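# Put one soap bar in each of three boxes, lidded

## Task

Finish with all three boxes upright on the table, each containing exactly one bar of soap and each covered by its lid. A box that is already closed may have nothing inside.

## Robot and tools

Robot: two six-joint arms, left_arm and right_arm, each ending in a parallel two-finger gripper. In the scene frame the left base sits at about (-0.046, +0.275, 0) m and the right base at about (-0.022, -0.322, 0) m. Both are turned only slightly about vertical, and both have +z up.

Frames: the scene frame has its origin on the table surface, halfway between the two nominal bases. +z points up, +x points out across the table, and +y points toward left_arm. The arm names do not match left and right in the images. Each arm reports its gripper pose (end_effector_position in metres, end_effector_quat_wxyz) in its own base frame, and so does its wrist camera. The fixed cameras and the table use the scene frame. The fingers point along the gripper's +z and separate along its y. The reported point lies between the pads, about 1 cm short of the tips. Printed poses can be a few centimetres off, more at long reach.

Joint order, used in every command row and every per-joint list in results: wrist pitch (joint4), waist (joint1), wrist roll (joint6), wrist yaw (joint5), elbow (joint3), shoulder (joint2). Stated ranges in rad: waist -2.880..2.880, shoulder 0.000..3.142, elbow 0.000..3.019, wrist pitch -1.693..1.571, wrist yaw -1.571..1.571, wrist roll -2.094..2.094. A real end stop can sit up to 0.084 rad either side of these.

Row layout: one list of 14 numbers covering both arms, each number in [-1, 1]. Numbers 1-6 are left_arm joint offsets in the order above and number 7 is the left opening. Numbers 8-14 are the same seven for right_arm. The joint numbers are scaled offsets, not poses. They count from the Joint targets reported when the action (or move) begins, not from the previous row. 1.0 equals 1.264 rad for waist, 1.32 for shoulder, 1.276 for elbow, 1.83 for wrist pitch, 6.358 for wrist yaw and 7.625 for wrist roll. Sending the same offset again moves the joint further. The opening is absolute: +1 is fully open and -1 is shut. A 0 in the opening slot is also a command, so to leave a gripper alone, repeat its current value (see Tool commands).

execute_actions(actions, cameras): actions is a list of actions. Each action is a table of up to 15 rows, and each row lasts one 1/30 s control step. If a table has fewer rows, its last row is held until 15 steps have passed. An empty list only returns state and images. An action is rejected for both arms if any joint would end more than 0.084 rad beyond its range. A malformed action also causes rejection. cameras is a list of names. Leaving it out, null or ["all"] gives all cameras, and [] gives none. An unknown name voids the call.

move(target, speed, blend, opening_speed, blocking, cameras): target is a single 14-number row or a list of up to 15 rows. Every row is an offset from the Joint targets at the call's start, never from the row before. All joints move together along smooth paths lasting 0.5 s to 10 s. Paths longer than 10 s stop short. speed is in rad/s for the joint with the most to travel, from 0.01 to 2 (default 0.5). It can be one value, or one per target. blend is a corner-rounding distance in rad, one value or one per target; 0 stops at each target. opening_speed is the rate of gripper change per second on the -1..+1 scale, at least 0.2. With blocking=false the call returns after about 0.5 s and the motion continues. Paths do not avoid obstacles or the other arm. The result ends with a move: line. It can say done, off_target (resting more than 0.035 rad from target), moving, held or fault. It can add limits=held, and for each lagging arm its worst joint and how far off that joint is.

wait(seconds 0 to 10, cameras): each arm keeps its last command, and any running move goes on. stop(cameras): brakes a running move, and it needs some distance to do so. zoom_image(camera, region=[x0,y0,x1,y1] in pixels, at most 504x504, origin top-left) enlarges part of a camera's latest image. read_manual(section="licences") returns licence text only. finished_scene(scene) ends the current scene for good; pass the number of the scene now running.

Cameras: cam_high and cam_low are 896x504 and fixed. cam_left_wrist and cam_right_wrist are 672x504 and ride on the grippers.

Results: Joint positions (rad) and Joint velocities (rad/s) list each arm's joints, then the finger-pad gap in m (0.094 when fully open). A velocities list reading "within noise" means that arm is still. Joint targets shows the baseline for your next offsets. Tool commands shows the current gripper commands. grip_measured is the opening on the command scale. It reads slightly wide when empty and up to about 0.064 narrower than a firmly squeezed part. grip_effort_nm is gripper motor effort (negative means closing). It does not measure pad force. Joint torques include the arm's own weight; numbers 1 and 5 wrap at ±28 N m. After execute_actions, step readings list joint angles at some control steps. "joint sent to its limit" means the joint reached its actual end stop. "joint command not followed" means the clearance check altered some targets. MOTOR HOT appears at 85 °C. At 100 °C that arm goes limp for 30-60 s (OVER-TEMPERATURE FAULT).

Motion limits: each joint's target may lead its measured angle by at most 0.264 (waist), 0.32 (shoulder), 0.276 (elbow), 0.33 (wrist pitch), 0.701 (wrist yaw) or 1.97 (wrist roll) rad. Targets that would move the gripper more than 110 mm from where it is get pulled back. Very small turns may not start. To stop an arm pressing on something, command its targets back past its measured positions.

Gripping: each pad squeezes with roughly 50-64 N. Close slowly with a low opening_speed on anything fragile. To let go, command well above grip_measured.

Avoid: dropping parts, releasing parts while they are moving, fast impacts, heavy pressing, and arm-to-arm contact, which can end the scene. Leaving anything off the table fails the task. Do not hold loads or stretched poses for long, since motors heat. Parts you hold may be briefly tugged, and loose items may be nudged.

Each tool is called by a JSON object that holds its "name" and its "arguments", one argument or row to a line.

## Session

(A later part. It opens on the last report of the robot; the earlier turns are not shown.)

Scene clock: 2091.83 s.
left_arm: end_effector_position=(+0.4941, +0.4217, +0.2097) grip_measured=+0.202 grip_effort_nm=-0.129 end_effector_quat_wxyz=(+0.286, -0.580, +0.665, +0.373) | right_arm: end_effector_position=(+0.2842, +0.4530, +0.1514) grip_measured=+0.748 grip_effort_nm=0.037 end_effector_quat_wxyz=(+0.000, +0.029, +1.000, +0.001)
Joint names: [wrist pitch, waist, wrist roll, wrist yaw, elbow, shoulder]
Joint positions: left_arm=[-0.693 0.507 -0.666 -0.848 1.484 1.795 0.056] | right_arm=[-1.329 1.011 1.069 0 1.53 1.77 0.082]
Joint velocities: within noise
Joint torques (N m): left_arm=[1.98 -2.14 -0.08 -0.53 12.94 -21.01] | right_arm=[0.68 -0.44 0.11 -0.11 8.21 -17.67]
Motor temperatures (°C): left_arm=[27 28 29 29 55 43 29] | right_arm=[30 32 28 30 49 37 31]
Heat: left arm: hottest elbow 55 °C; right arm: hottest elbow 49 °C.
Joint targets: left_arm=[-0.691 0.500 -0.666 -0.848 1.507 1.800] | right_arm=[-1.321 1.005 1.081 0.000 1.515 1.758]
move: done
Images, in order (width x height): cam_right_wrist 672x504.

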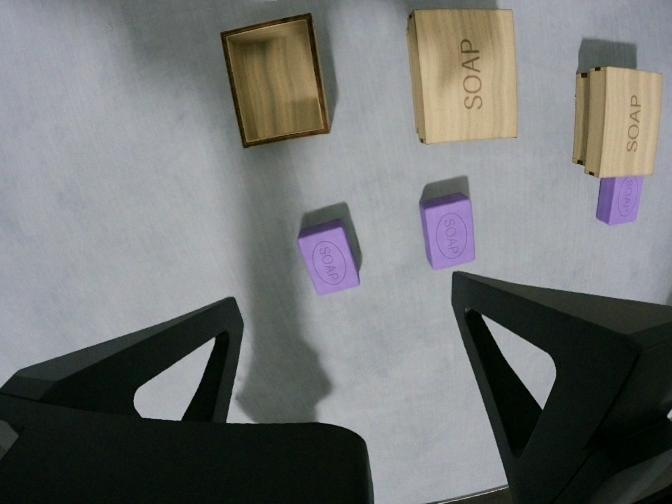

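{"name": "zoom_image", "arguments": {
  "camera": "cam_right_wrist",
  "region": [210, 5, 340, 155]
}}

Scaled by 3.360 from the camera's 672x504 image, which has a finer 960x720 frame.

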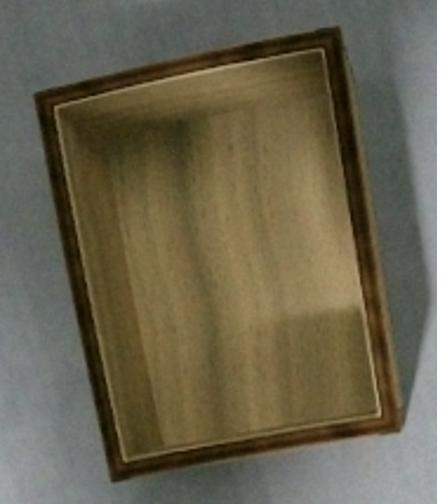

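{"name": "move", "arguments": {
  "target": [
    [0,0,0,0,0,0,0.2,0.1186,0.0807,-0.0111,0,-0.1082,0.0818,0.55],
    [0,0,0,0,0,0,0.2,0.1678,0.0807,-0.0111,0,-0.1403,0.1189,0.55]
  ],
  "speed": [0.3,0.12],
  "blend": 0.02,
  "cameras": ["cam_low","cam_right_wrist"]
}}

{"name": "zoom_image", "arguments": {
  "camera": "cam_low",
  "region": [480, 230, 620, 330]
}}

Scene clock: 2194.27 s.
left_arm: end_effector_position=(+0.4941, +0.4217, +0.2097) grip_measured=+0.202 grip_effort_nm=-0.139 end_effector_quat_wxyz=(+0.286, -0.580, +0.665, +0.373) | right_arm: end_effector_position=(+0.2409, +0.4766, +0.0253) grip_measured=+0.552 grip_effort_nm=-0.134 end_effector_quat_wxyz=(+0.001, -0.048, +0.999, +0.003)
Joint names: [wrist pitch, waist, wrist roll, wrist yaw, elbow, shoulder]
Joint positions: left_arm=[-0.693 0.507 -0.666 -0.848 1.484 1.795 0.056] | right_arm=[-1.022 1.104 1.008 0 1.348 1.891 0.073]
Joint velocities: within noise
Joint torques (N m): left_arm=[1.96 -2.2 -0.08 -0.53 12.94 -21.01] | right_arm=[0.68 0.5 -0.1 -0.11 7.31 -15.44]
Motor temperatures (°C): left_arm=[27 28 29 29 55 43 29] | right_arm=[30 32 28 30 45 39 30]
Heat: left arm: hottest elbow 55 °C; right arm: hottest elbow 45 °C.
Joint targets: left_arm=[-0.691 0.500 -0.666 -0.848 1.507 1.800] | right_arm=[-1.013 1.107 0.996 0.000 1.336 1.916]
move: done
Images, in order (width x height): cam_low 896x504, cam_right_wrist 672x504.

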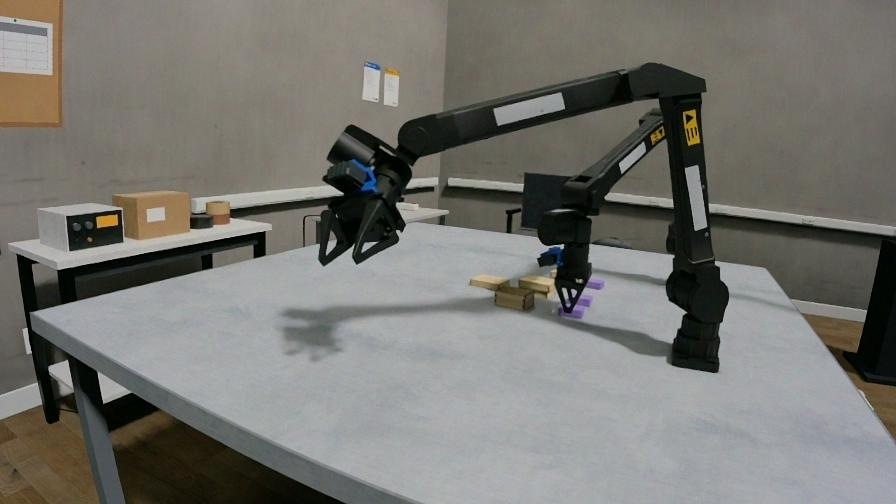

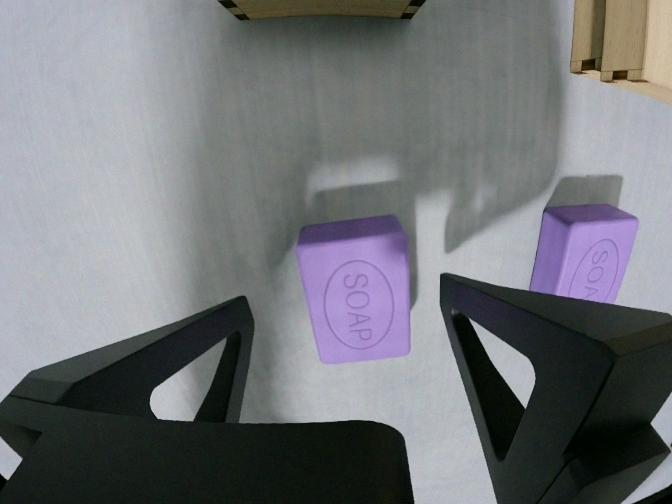

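Scaled by 3.600 from the camera's 896x504 image, which has a finer 1280x720 frame.

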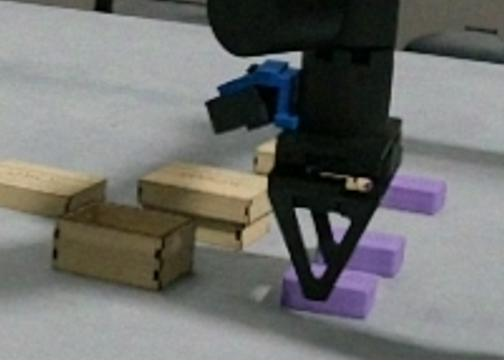

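{"name": "move", "arguments": {
  "target": [0,0,0,0,0,0,0.2,0,0,0,0,0,0,-0.3],
  "opening_speed": 0.25,
  "cameras": ["cam_low","cam_right_wrist"]
}}

{"name": "zoom_image", "arguments": {
  "camera": "cam_low",
  "region": [480, 230, 620, 330]
}}

Scene clock: 2206.93 s.
left_arm: end_effector_position=(+0.4941, +0.4217, +0.2097) grip_measured=+0.202 grip_effort_nm=-0.129 end_effector_quat_wxyz=(+0.286, -0.580, +0.665, +0.373) | right_arm: end_effector_position=(+0.2409, +0.4766, +0.0253) grip_measured=-0.254 grip_effort_nm=-1.018 end_effector_quat_wxyz=(+0.001, -0.048, +0.999, +0.003)
Joint names: [wrist pitch, waist, wrist roll, wrist yaw, elbow, shoulder]
Joint positions: left_arm=[-0.693 0.507 -0.666 -0.848 1.484 1.795 0.056] | right_arm=[-1.022 1.104 1.008 0 1.348 1.891 0.035]
Joint velocities: within noise
Joint torques (N m): left_arm=[1.98 -2.14 -0.09 -0.52 12.94 -21.01] | right_arm=[0.69 0.5 -0.09 -0.11 7.31 -15.44]
Motor temperatures (°C): left_arm=[27 28 29 29 55 43 29] | right_arm=[30 32 28 30 45 38 30]
Heat: left arm: hottest elbow 55 °C; right arm: hottest elbow 45 °C.
Joint targets: left_arm=[-0.691 0.500 -0.666 -0.848 1.507 1.800] | right_arm=[-1.013 1.107 0.996 0.000 1.336 1.916]
move: done
Images, in order (width x height): cam_low 896x504, cam_right_wrist 672x504.

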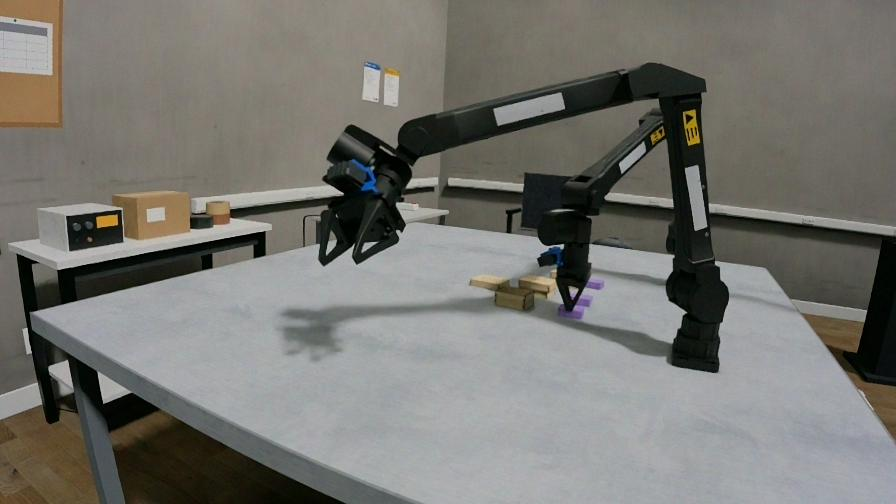

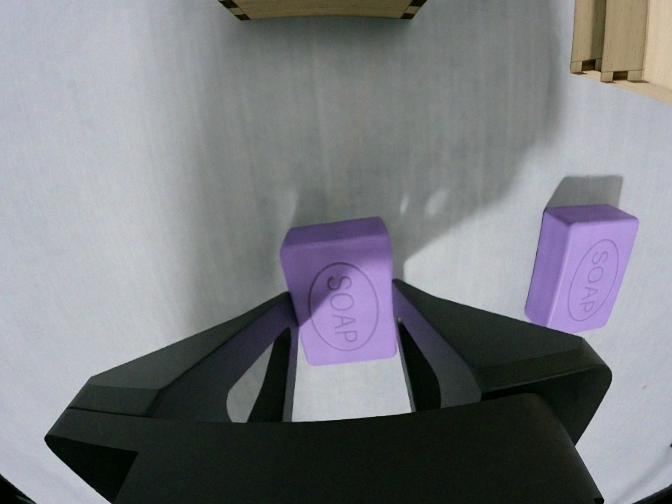

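Scaled by 3.600 from the camera's 896x504 image, which has a finer 1280x720 frame.

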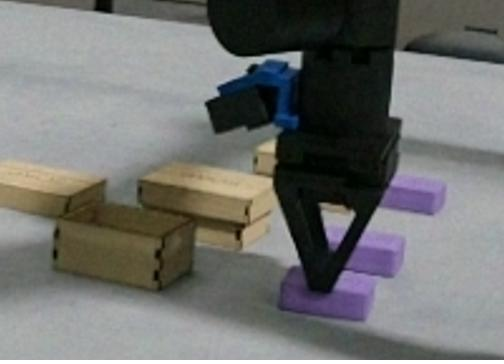

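{"name": "move", "arguments": {
  "target": [
    [0,0,0,0,0,0,0.2,-0.1077,0,0,0,0.1246,-0.0902,-0.3],
    [0,0,0,0,0,0,0.2,-0.1907,-0.1752,-0.0066,0,0.3934,0.0803,-0.3]
  ],
  "speed": [0.15,0.3],
  "blend": 0.02,
  "cameras": ["cam_low","cam_right_wrist"]
}}

{"name": "zoom_image", "arguments": {
  "camera": "cam_right_wrist",
  "region": [220, 140, 460, 380]
}}

{"name": "zoom_image", "arguments": {
  "camera": "cam_low",
  "region": [440, 200, 580, 330]
}}

Scene clock: 2242.43 s.
left_arm: end_effector_position=(+0.4941, +0.4217, +0.2097) grip_measured=+0.202 grip_effort_nm=-0.129 end_effector_quat_wxyz=(+0.286, -0.580, +0.665, +0.373) | right_arm: end_effector_position=(+0.3877, +0.4727, +0.1195) grip_measured=-0.259 grip_effort_nm=-1.077 end_effector_quat_wxyz=(-0.001, +0.037, +0.999, -0.001)
Joint names: [wrist pitch, waist, wrist roll, wrist yaw, elbow, shoulder]
Joint positions: left_arm=[-0.693 0.507 -0.666 -0.848 1.484 1.795 0.056] | right_arm=[-1.355 0.885 0.958 0 1.775 1.993 0.035]
Joint velocities: within noise
Joint torques (N m): left_arm=[1.98 -2.2 -0.08 -0.52 12.93 -21.01] | right_arm=[0.12 0.21 -0.09 -0.11 14.82 -17.85]
Motor temperatures (°C): left_arm=[27 28 29 29 56 43 29] | right_arm=[30 32 28 30 46 37 32]
Heat: left arm: hottest elbow 56 °C; right arm: hottest elbow 46 °C.
Joint targets: left_arm=[-0.691 0.500 -0.666 -0.848 1.507 1.800] | right_arm=[-1.362 0.886 0.946 0.000 1.837 2.022]
move: off_target (right_arm); right_arm: the elbow is farthest, 0.063 rad from its target
Images, in order (width x height): cam_low 896x504, cam_right_wrist 672x504.

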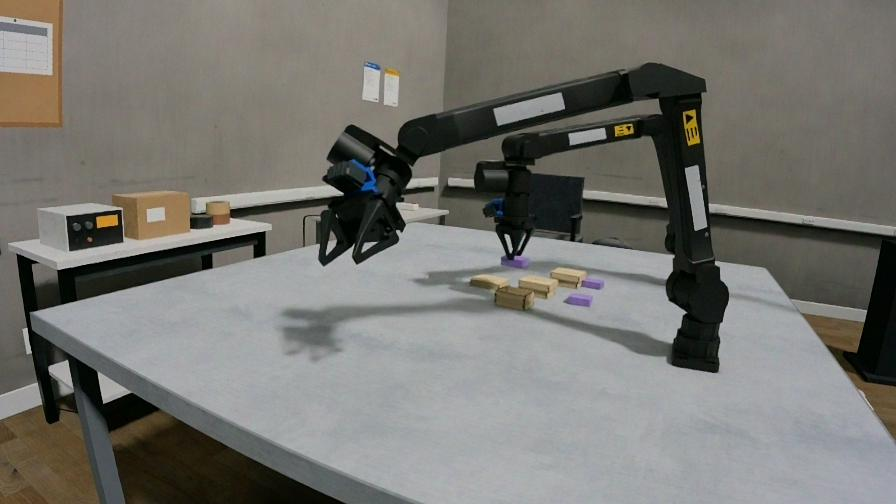

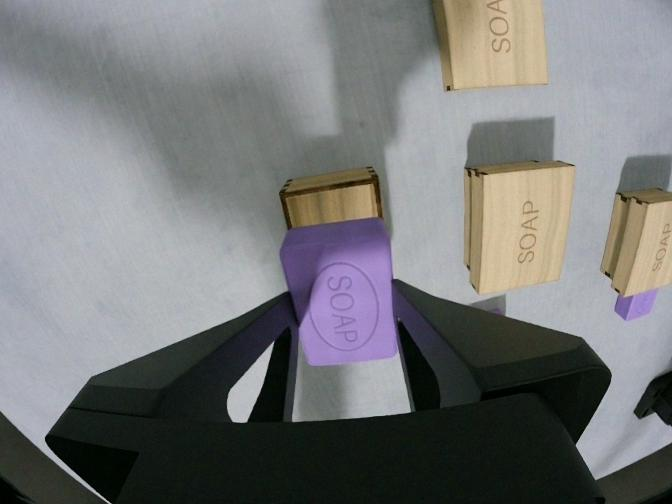

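Scaled by 2.100 from the camera's 672x504 image, which has a finer 960x720 frame.

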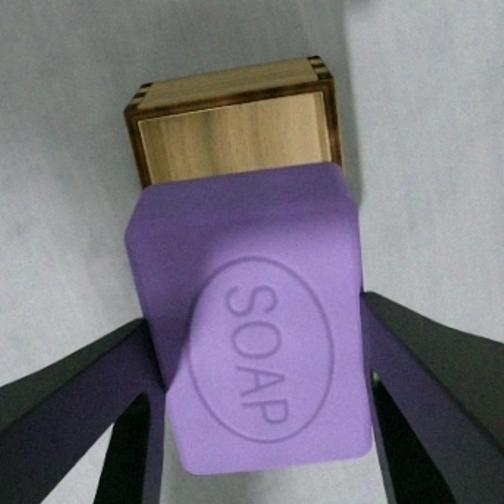

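Scaled by 3.600 from the camera's 896x504 image, which has a finer 1280x720 frame.

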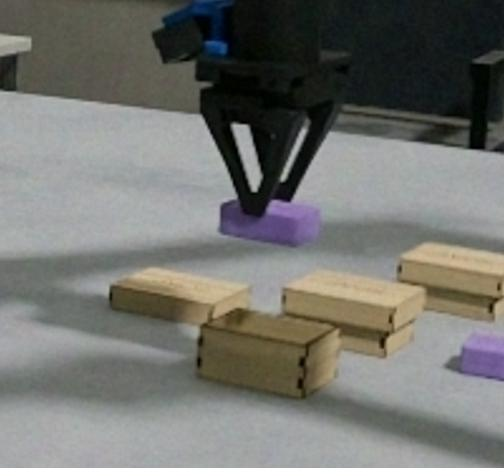

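{"name": "move", "arguments": {
  "target": [0,0,0,0,0,0,0.2,0.0787,0.0253,0,0,-0.1314,0.0167,-0.3],
  "speed": 0.15,
  "cameras": ["cam_low","cam_right_wrist","cam_high"]
}}

{"name": "zoom_image", "arguments": {
  "camera": "cam_right_wrist",
  "region": [220, 140, 460, 380]
}}

{"name": "zoom_image", "arguments": {
  "camera": "cam_low",
  "region": [460, 230, 560, 330]
}}

{"name": "zoom_image", "arguments": {
  "camera": "cam_high",
  "region": [370, 160, 450, 240]
}}

Scene clock: 2279.97 s.
left_arm: end_effector_position=(+0.4941, +0.4217, +0.2097) grip_measured=+0.202 grip_effort_nm=-0.129 end_effector_quat_wxyz=(+0.286, -0.580, +0.665, +0.373) | right_arm: end_effector_position=(+0.3738, +0.4811, +0.0702) grip_measured=-0.259 grip_effort_nm=-1.072 end_effector_quat_wxyz=(+0.002, +0.023, +1.000, +0.003)
Joint names: [wrist pitch, waist, wrist roll, wrist yaw, elbow, shoulder]
Joint positions: left_arm=[-0.693 0.507 -0.666 -0.848 1.484 1.795 0.056] | right_arm=[-1.227 0.911 0.957 0 1.682 2.019 0.035]
Joint velocities: within noise
Joint torques (N m): left_arm=[1.98 -2.14 -0.08 -0.53 12.94 -21.07] | right_arm=[0.68 0.67 -0.09 -0.11 8.2 -18.43]
Motor temperatures (°C): left_arm=[27 28 29 29 56 43 29] | right_arm=[30 32 28 30 55 36 32]
Heat: left arm: hottest elbow 56 °C; right arm: hottest elbow 55 °C.
Joint targets: left_arm=[-0.691 0.500 -0.666 -0.848 1.507 1.800] | right_arm=[-1.218 0.918 0.946 0.000 1.670 2.044]
move: done
Images, in order (width x height): cam_high 896x504, cam_low 896x504, cam_right_wrist 672x504.

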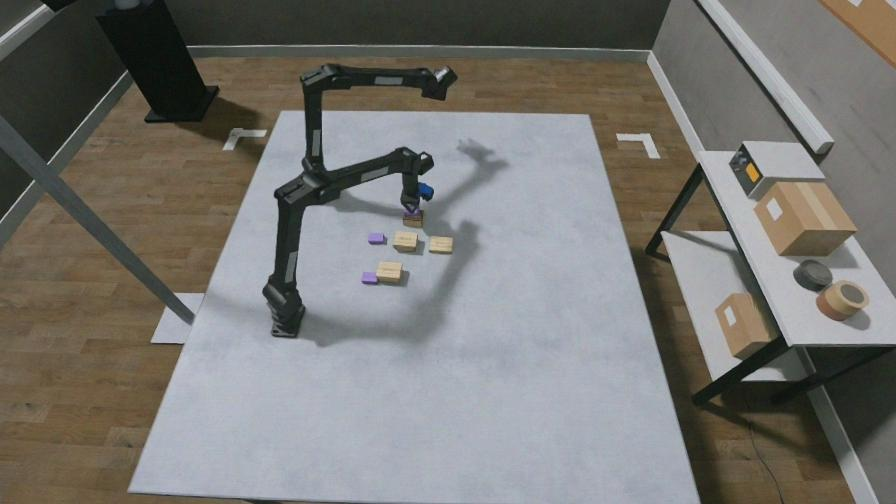

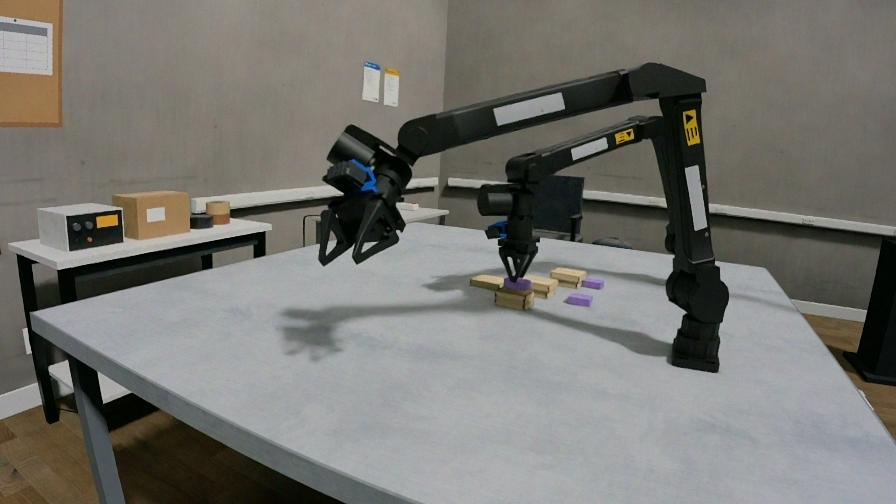

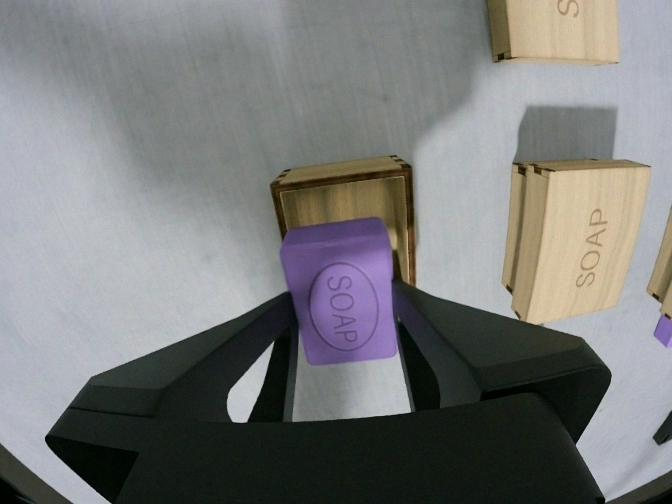

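Scaled by 2.100 from the camera's 672x504 image, which has a finer 960x720 frame.

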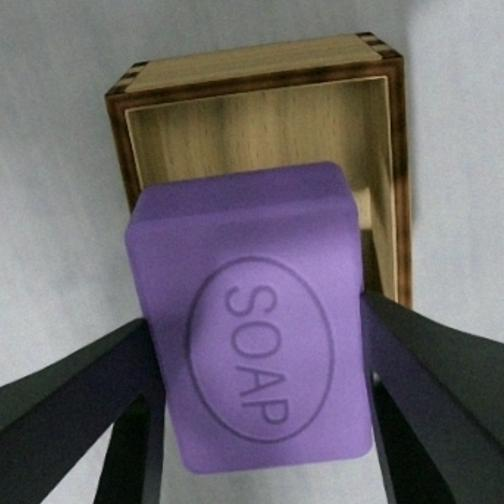

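Scaled by 5.040 from the camera's 896x504 image, which has a finer 1280x720 frame.

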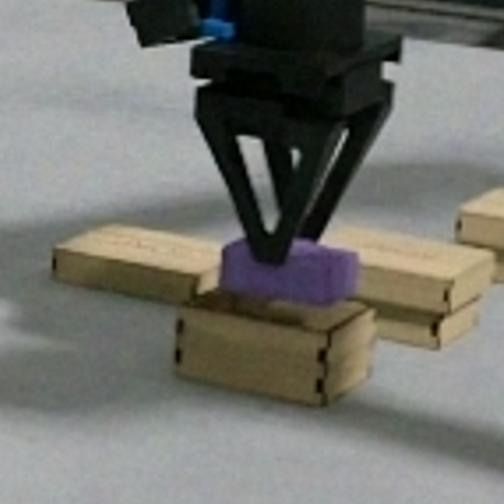

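Scaled by 6.300 from the camera's 896x504 image, which has a finer 1280x720 frame.

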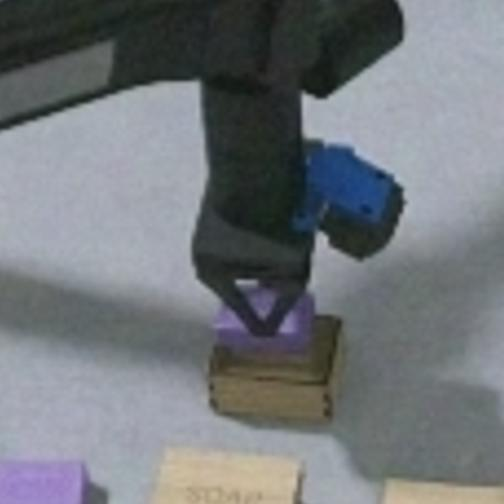

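{"name": "move", "arguments": {
  "target": [
    [0,0,0,0,0,0,0.2,-0.012,-0.0174,-0.0037,0,0.0392,-0.0182,-0.3],
    [0,0,0,0,0,0,0.2,0.0,-0.0174,-0.0037,0,0.0,0.0,-0.3],
    [0,0,0,0,0,0,0.2,0.0361,-0.0174,-0.0037,0,-0.0282,0.0227,-0.3]
  ],
  "speed": [0.12,0.08,0.08],
  "blend": 0.01,
  "cameras": ["cam_low","cam_right_wrist","cam_high"]
}}

{"name": "zoom_image", "arguments": {
  "camera": "cam_right_wrist",
  "region": [220, 140, 460, 380]
}}

{"name": "zoom_image", "arguments": {
  "camera": "cam_low",
  "region": [460, 230, 560, 330]
}}

Scene clock: 2320.50 s.
left_arm: end_effector_position=(+0.4941, +0.4217, +0.2097) grip_measured=+0.202 grip_effort_nm=-0.134 end_effector_quat_wxyz=(+0.286, -0.580, +0.665, +0.373) | right_arm: end_effector_position=(+0.3778, +0.4786, +0.0419) grip_measured=-0.259 grip_effort_nm=-1.072 end_effector_quat_wxyz=(+0.003, +0.013, +1.000, +0.004)
Joint names: [wrist pitch, waist, wrist roll, wrist yaw, elbow, shoulder]
Joint positions: left_arm=[-0.693 0.507 -0.666 -0.848 1.484 1.795 0.056] | right_arm=[-1.162 0.903 0.929 0 1.647 2.046 0.035]
Joint velocities: within noise
Joint torques (N m): left_arm=[1.96 -2.2 -0.08 -0.53 12.94 -21.01] | right_arm=[0.73 -0.62 -0.09 -0.11 7.97 -18.02]
Motor temperatures (°C): left_arm=[27 28 29 29 56 43 29] | right_arm=[30 32 28 30 47 39 32]
Heat: left arm: hottest elbow 56 °C; right arm: hottest elbow 47 °C.
Joint targets: left_arm=[-0.691 0.500 -0.666 -0.848 1.507 1.800] | right_arm=[-1.152 0.896 0.918 0.000 1.634 2.074]
move: done
Images, in order (width x height): cam_high 896x504, cam_low 896x504, cam_right_wrist 672x504.

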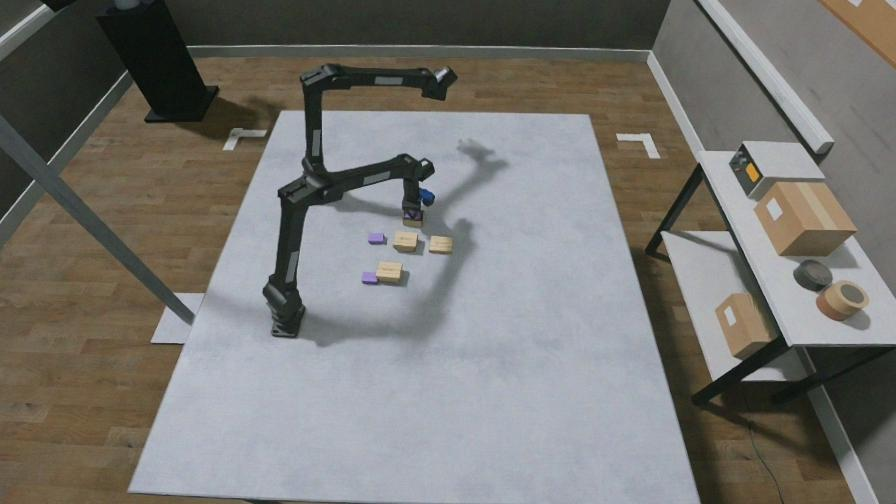

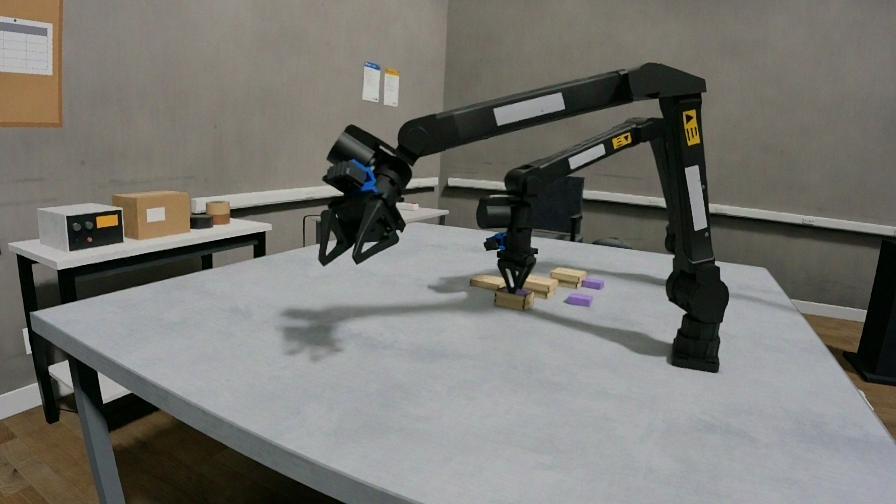

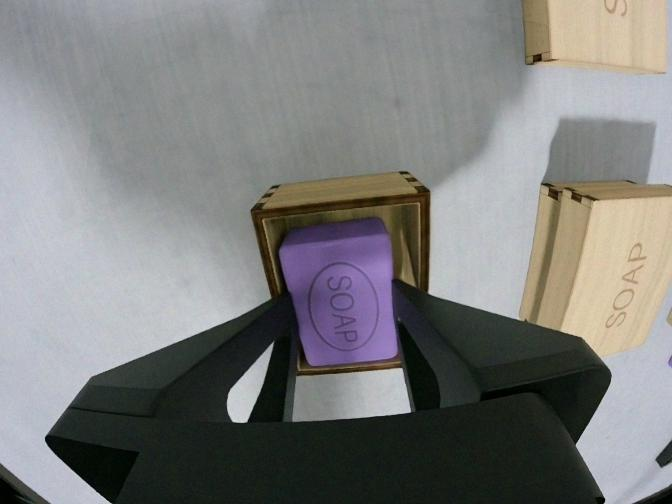

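Scaled by 2.100 from the camera's 672x504 image, which has a finer 960x720 frame.

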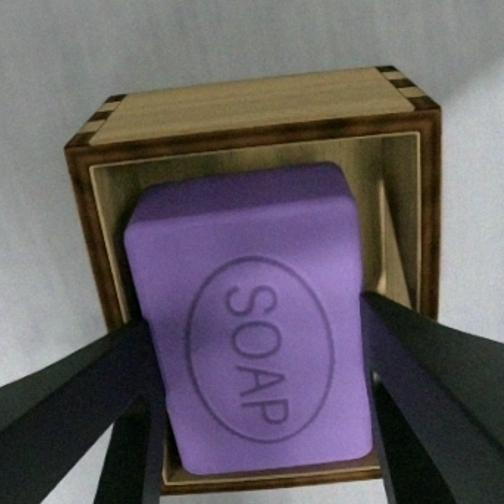

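Scaled by 5.040 from the camera's 896x504 image, which has a finer 1280x720 frame.

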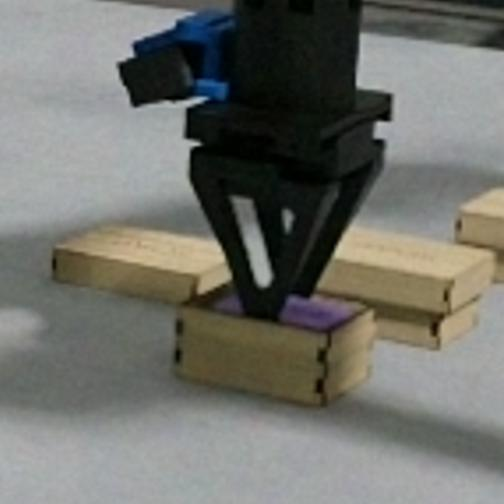

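{"name": "move", "arguments": {
  "target": [0,0,0,0,0,0,0.2,0.003,-0.0028,0,0,-0.0078,0.0076,-0.3],
  "speed": 0.08,
  "cameras": ["cam_right_wrist"]
}}

{"name": "zoom_image", "arguments": {
  "camera": "cam_right_wrist",
  "region": [220, 140, 460, 380]
}}

{"name": "move", "arguments": {
  "target": [0,0,0,0,0,0,0.2,0,0,0,0,0,0,-0.16],
  "opening_speed": 0.2,
  "cameras": ["cam_right_wrist","cam_low"]
}}

{"name": "zoom_image", "arguments": {
  "camera": "cam_right_wrist",
  "region": [220, 140, 460, 380]
}}

Scene clock: 2343.23 s.
left_arm: end_effector_position=(+0.4941, +0.4217, +0.2097) grip_measured=+0.202 grip_effort_nm=-0.129 end_effector_quat_wxyz=(+0.286, -0.580, +0.665, +0.373) | right_arm: end_effector_position=(+0.3770, +0.4746, +0.0318) grip_measured=-0.259 grip_effort_nm=-1.072 end_effector_quat_wxyz=(-0.002, +0.014, +1.000, -0.002)
Joint names: [wrist pitch, waist, wrist roll, wrist yaw, elbow, shoulder]
Joint positions: left_arm=[-0.693 0.507 -0.666 -0.848 1.484 1.795 0.056] | right_arm=[-1.156 0.9 0.929 0 1.636 2.057 0.035]
Joint velocities: within noise
Joint torques (N m): left_arm=[1.96 -2.14 -0.08 -0.53 12.94 -21.01] | right_arm=[0.61 -0.62 -0.1 -0.11 7.86 -18.2]
Motor temperatures (°C): left_arm=[27 28 29 29 56 43 29] | right_arm=[30 32 28 30 47 39 32]
Heat: left arm: hottest elbow 56 °C; right arm: hottest elbow 47 °C.
Joint targets: left_arm=[-0.691 0.500 -0.666 -0.848 1.507 1.800] | right_arm=[-1.147 0.892 0.918 0.000 1.624 2.084]
move: done
Images, in order (width x height): cam_right_wrist 672x504.

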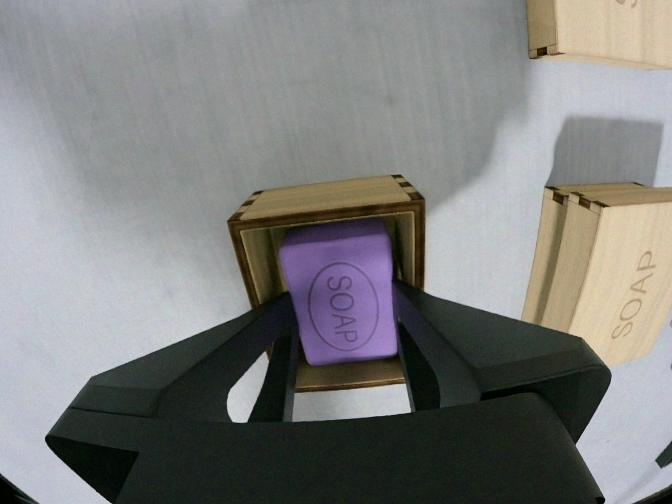

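Scaled by 2.100 from the camera's 672x504 image, which has a finer 960x720 frame.

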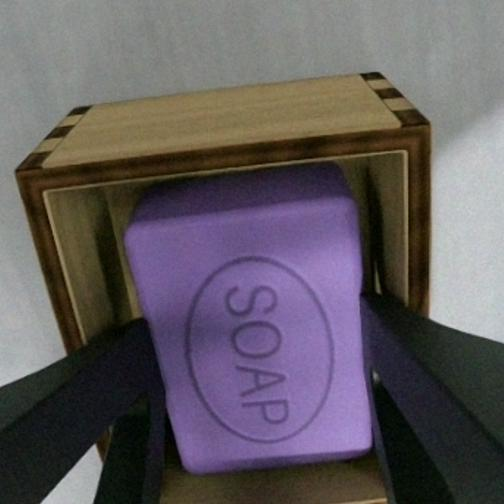

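Scene clock: 2344.20 s.
left_arm: end_effector_position=(+0.4941, +0.4217, +0.2097) grip_measured=+0.202 grip_effort_nm=-0.129 end_effector_quat_wxyz=(+0.286, -0.580, +0.665, +0.373) | right_arm: end_effector_position=(+0.3771, +0.4747, +0.0318) grip_measured=-0.164 grip_effort_nm=0.144 end_effector_quat_wxyz=(-0.002, +0.014, +1.000, -0.002)
Joint names: [wrist pitch, waist, wrist roll, wrist yaw, elbow, shoulder]
Joint positions: left_arm=[-0.693 0.507 -0.666 -0.848 1.484 1.795 0.056] | right_arm=[-1.155 0.9 0.929 0 1.636 2.057 0.039]
Joint velocities: within noise
Joint torques (N m): left_arm=[1.98 -2.14 -0.08 -0.53 12.94 -21.07] | right_arm=[0.66 -0.62 -0.09 -0.11 7.87 -18.02]
Motor temperatures (°C): left_arm=[27 28 29 29 56 43 29] | right_arm=[30 32 28 30 47 39 32]
Heat: left arm: hottest elbow 56 °C; right arm: hottest elbow 47 °C.
Joint targets: left_arm=[-0.691 0.500 -0.666 -0.848 1.507 1.800] | right_arm=[-1.147 0.892 0.918 0.000 1.624 2.084]
move: done
Images, in order (width x height): cam_low 896x504, cam_right_wrist 672x504.

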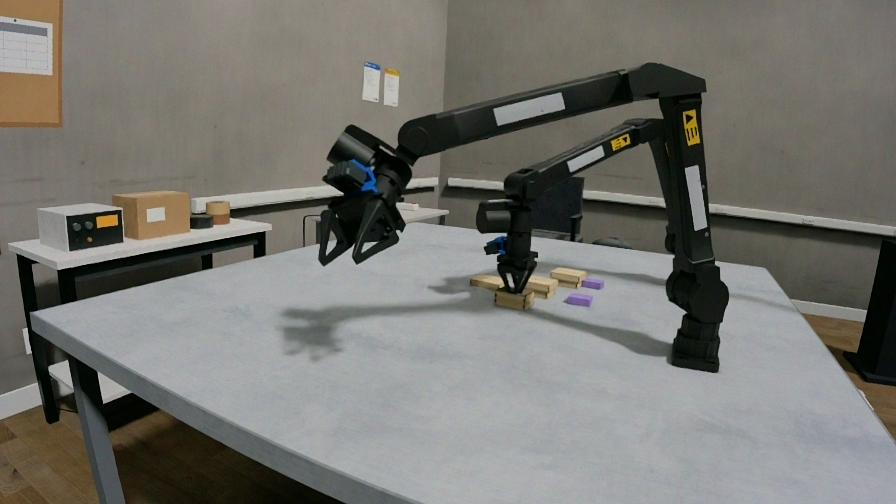

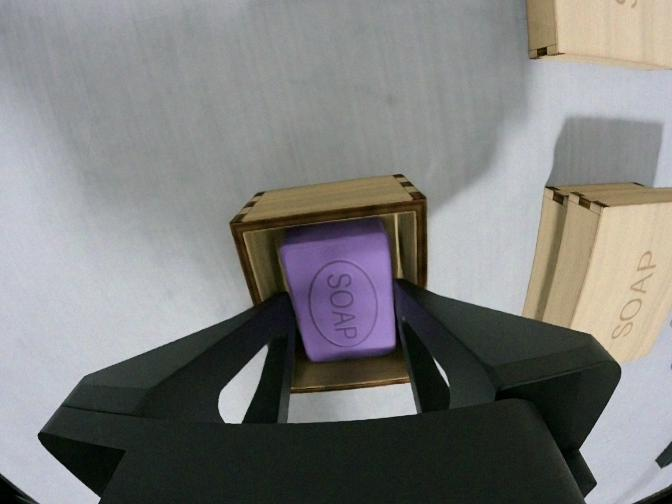

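Scaled by 2.100 from the camera's 672x504 image, which has a finer 960x720 frame.

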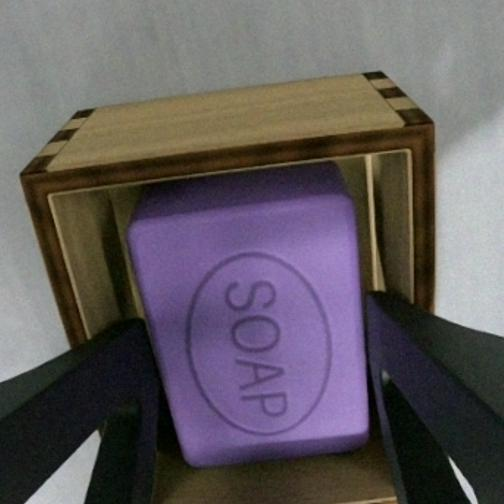

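{"name": "move", "arguments": {
  "target": [
    [0,0,0,0,0,0,0.2,-0.0235,0,0,0,0.0596,-0.0371,-0.16],
    [0,0,0,0,0,0,0.2,-0.0863,0,0,0,0.1183,-0.0773,-0.16]
  ],
  "speed": [0.1,0.25],
  "blend": 0.01,
  "cameras": ["cam_right_wrist"]
}}

{"name": "move", "arguments": {
  "target": [
    [0,0,0,0,0,0,0.2,-0.0082,-0.2184,-0.03,0,0.0196,0.0477,0.75],
    [0,0,0,0,0,0,0.2,0.1016,-0.2184,-0.03,0,-0.0909,0.1205,0.75]
  ],
  "speed": [0.35,0.15],
  "blend": 0.02
}}

{"name": "zoom_image", "arguments": {
  "camera": "cam_high",
  "region": [360, 180, 480, 300]
}}

Scene clock: 2378.43 s.
left_arm: end_effector_position=(+0.4941, +0.4217, +0.2097) grip_measured=+0.202 grip_effort_nm=-0.134 end_effector_quat_wxyz=(+0.286, -0.580, +0.665, +0.373) | right_arm: end_effector_position=(+0.3788, +0.4769, +0.1075) grip_measured=-0.162 grip_effort_nm=0.037 end_effector_quat_wxyz=(+0.005, +0.014, +1.000, +0.007)
Joint names: [wrist pitch, waist, wrist roll, wrist yaw, elbow, shoulder]
Joint positions: left_arm=[-0.693 0.507 -0.666 -0.848 1.484 1.795 0.056] | right_arm=[-1.297 0.9 0.929 0 1.725 1.982 0.039]
Joint velocities: within noise
Joint torques (N m): left_arm=[1.98 -2.14 -0.09 -0.53 12.93 -21.01] | right_arm=[0.16 -0.62 -0.09 -0.11 13.78 -20.31]
Motor temperatures (°C): left_arm=[27 28 29 29 56 43 29] | right_arm=[30 32 28 30 45 39 31]
Heat: left arm: hottest elbow 56 °C; right arm: hottest elbow 45 °C.
Joint targets: left_arm=[-0.691 0.500 -0.666 -0.848 1.507 1.800] | right_arm=[-1.305 0.892 0.918 0.000 1.775 1.981]
move: off_target (right_arm); right_arm: the elbow is farthest, 0.050 rad from its target
Images, in order (width x height): cam_right_wrist 672x504.

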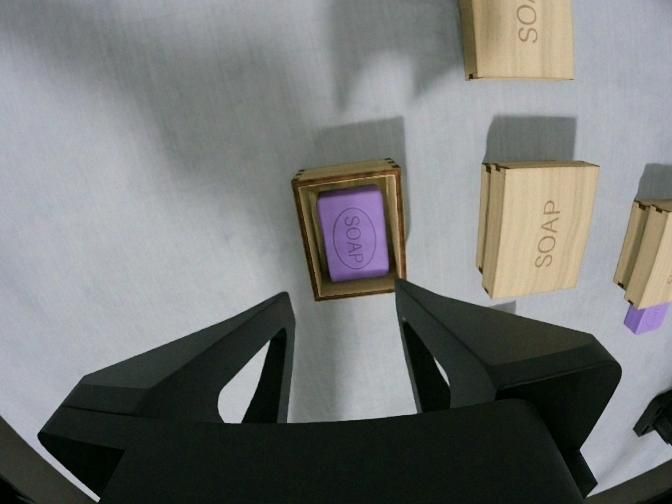

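Scene clock: 2381.13 s.
left_arm: end_effector_position=(+0.4941, +0.4217, +0.2097) grip_measured=+0.202 grip_effort_nm=-0.129 end_effector_quat_wxyz=(+0.286, -0.580, +0.665, +0.373) | right_arm: end_effector_position=(+0.5086, +0.3567, +0.0107) grip_measured=+0.748 grip_effort_nm=0.042 end_effector_quat_wxyz=(+0.001, +0.044, +0.999, +0.001)
Joint names: [wrist pitch, waist, wrist roll, wrist yaw, elbow, shoulder]
Joint positions: left_arm=[-0.693 0.507 -0.666 -0.848 1.484 1.795 0.056] | right_arm=[-1.128 0.612 0.701 0 1.672 2.113 0.082]
Joint velocities: within noise
Joint torques (N m): left_arm=[1.98 -2.14 -0.08 -0.53 12.94 -21.07] | right_arm=[0.72 0.5 -0.09 -0.12 7.79 -19.14]
Motor temperatures (°C): left_arm=[27 28 29 29 56 43 29] | right_arm=[30 32 28 30 46 38 31]
Heat: left arm: hottest elbow 56 °C; right arm: hottest elbow 46 °C.
Joint targets: left_arm=[-0.691 0.500 -0.666 -0.848 1.507 1.800] | right_arm=[-1.119 0.617 0.689 0.000 1.659 2.141]
move: done

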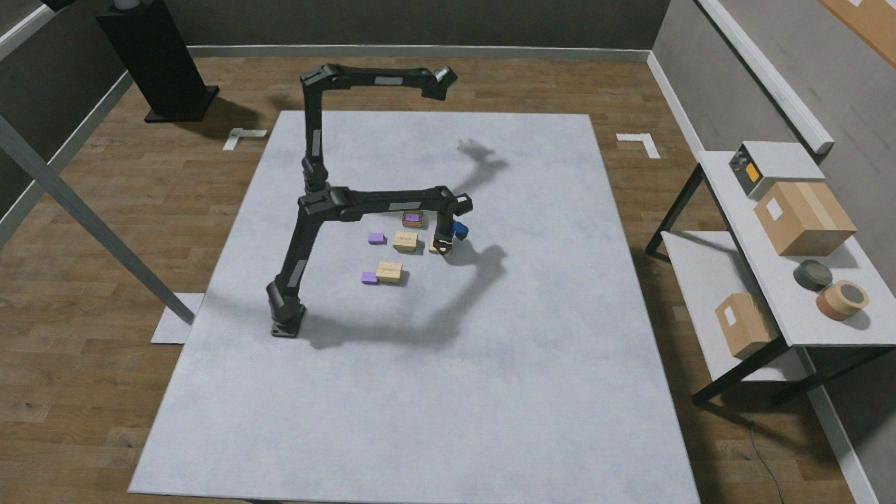

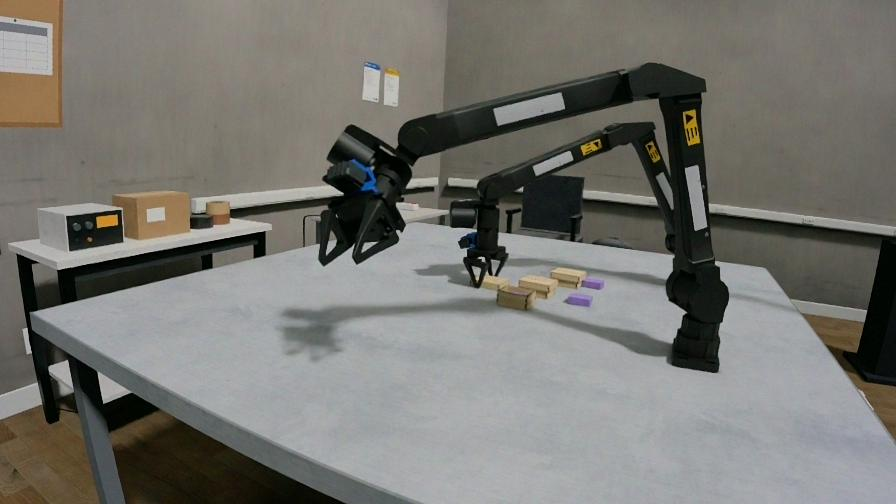

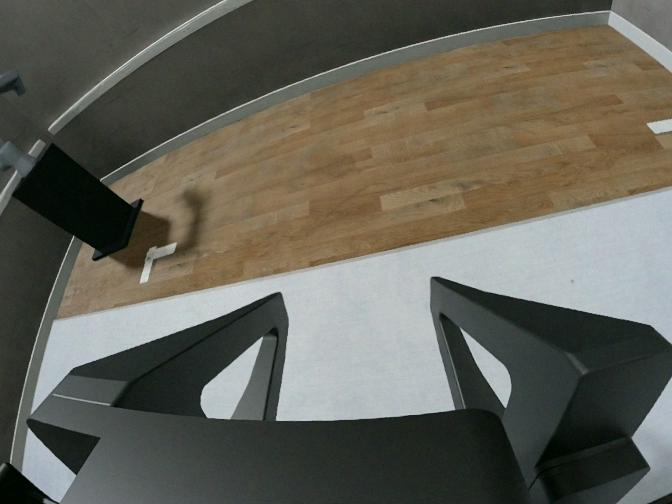

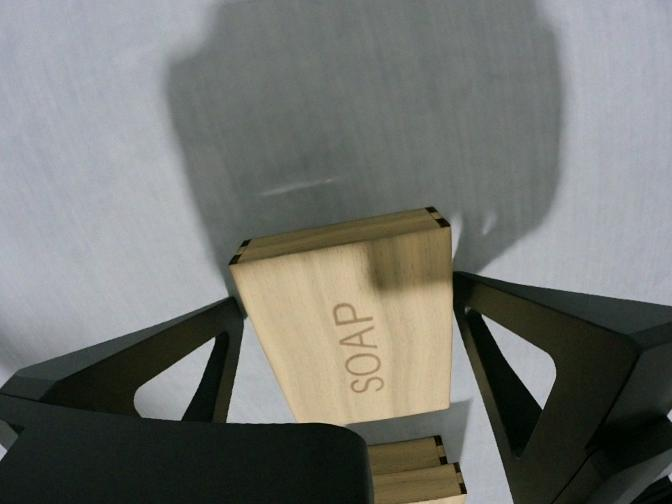

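Scaled by 4.200 from the camera's 896x504 image, which has a finer 1280x720 frame.

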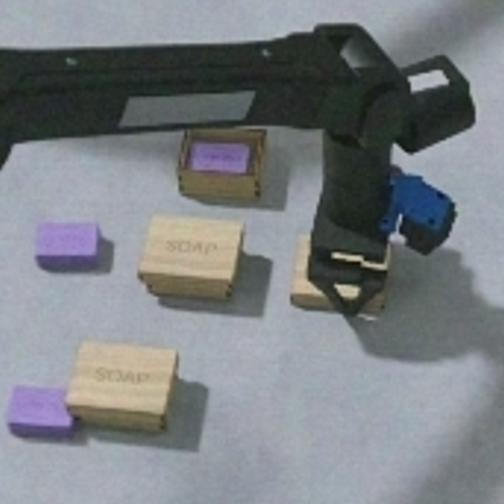

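{"name": "move", "arguments": {
  "target": [0,0,0,0,0,0,0.2,0,0,0,0,0,0,0.2],
  "opening_speed": 0.3,
  "cameras": ["cam_right_wrist"]
}}

Scene clock: 2406.90 s.
left_arm: end_effector_position=(+0.4941, +0.4217, +0.2097) grip_measured=+0.202 grip_effort_nm=-0.129 end_effector_quat_wxyz=(+0.286, -0.580, +0.665, +0.373) | right_arm: end_effector_position=(+0.5087, +0.3567, +0.0107) grip_measured=+0.374 grip_effort_nm=-1.077 end_effector_quat_wxyz=(+0.001, +0.044, +0.999, +0.001)
Joint names: [wrist pitch, waist, wrist roll, wrist yaw, elbow, shoulder]
Joint positions: left_arm=[-0.693 0.507 -0.666 -0.848 1.484 1.795 0.056] | right_arm=[-1.127 0.612 0.7 0 1.672 2.113 0.065]
Joint velocities: within noise
Joint torques (N m): left_arm=[1.96 -2.14 -0.08 -0.53 12.96 -21.07] | right_arm=[0.7 0.5 -0.09 -0.12 7.77 -18.67]
Motor temperatures (°C): left_arm=[27 28 29 29 56 43 29] | right_arm=[30 32 28 30 45 38 31]
Heat: left arm: hottest elbow 56 °C; right arm: hottest elbow 45 °C.
Joint targets: left_arm=[-0.691 0.500 -0.666 -0.848 1.507 1.800] | right_arm=[-1.119 0.617 0.689 0.000 1.659 2.141]
move: done
Images, in order (width x height): cam_right_wrist 672x504.

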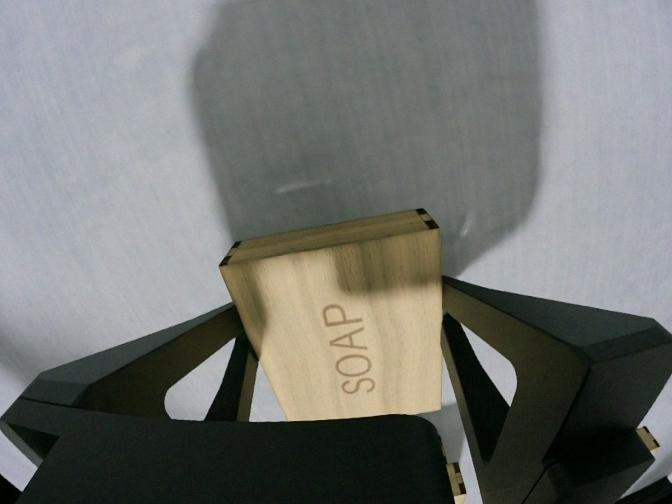

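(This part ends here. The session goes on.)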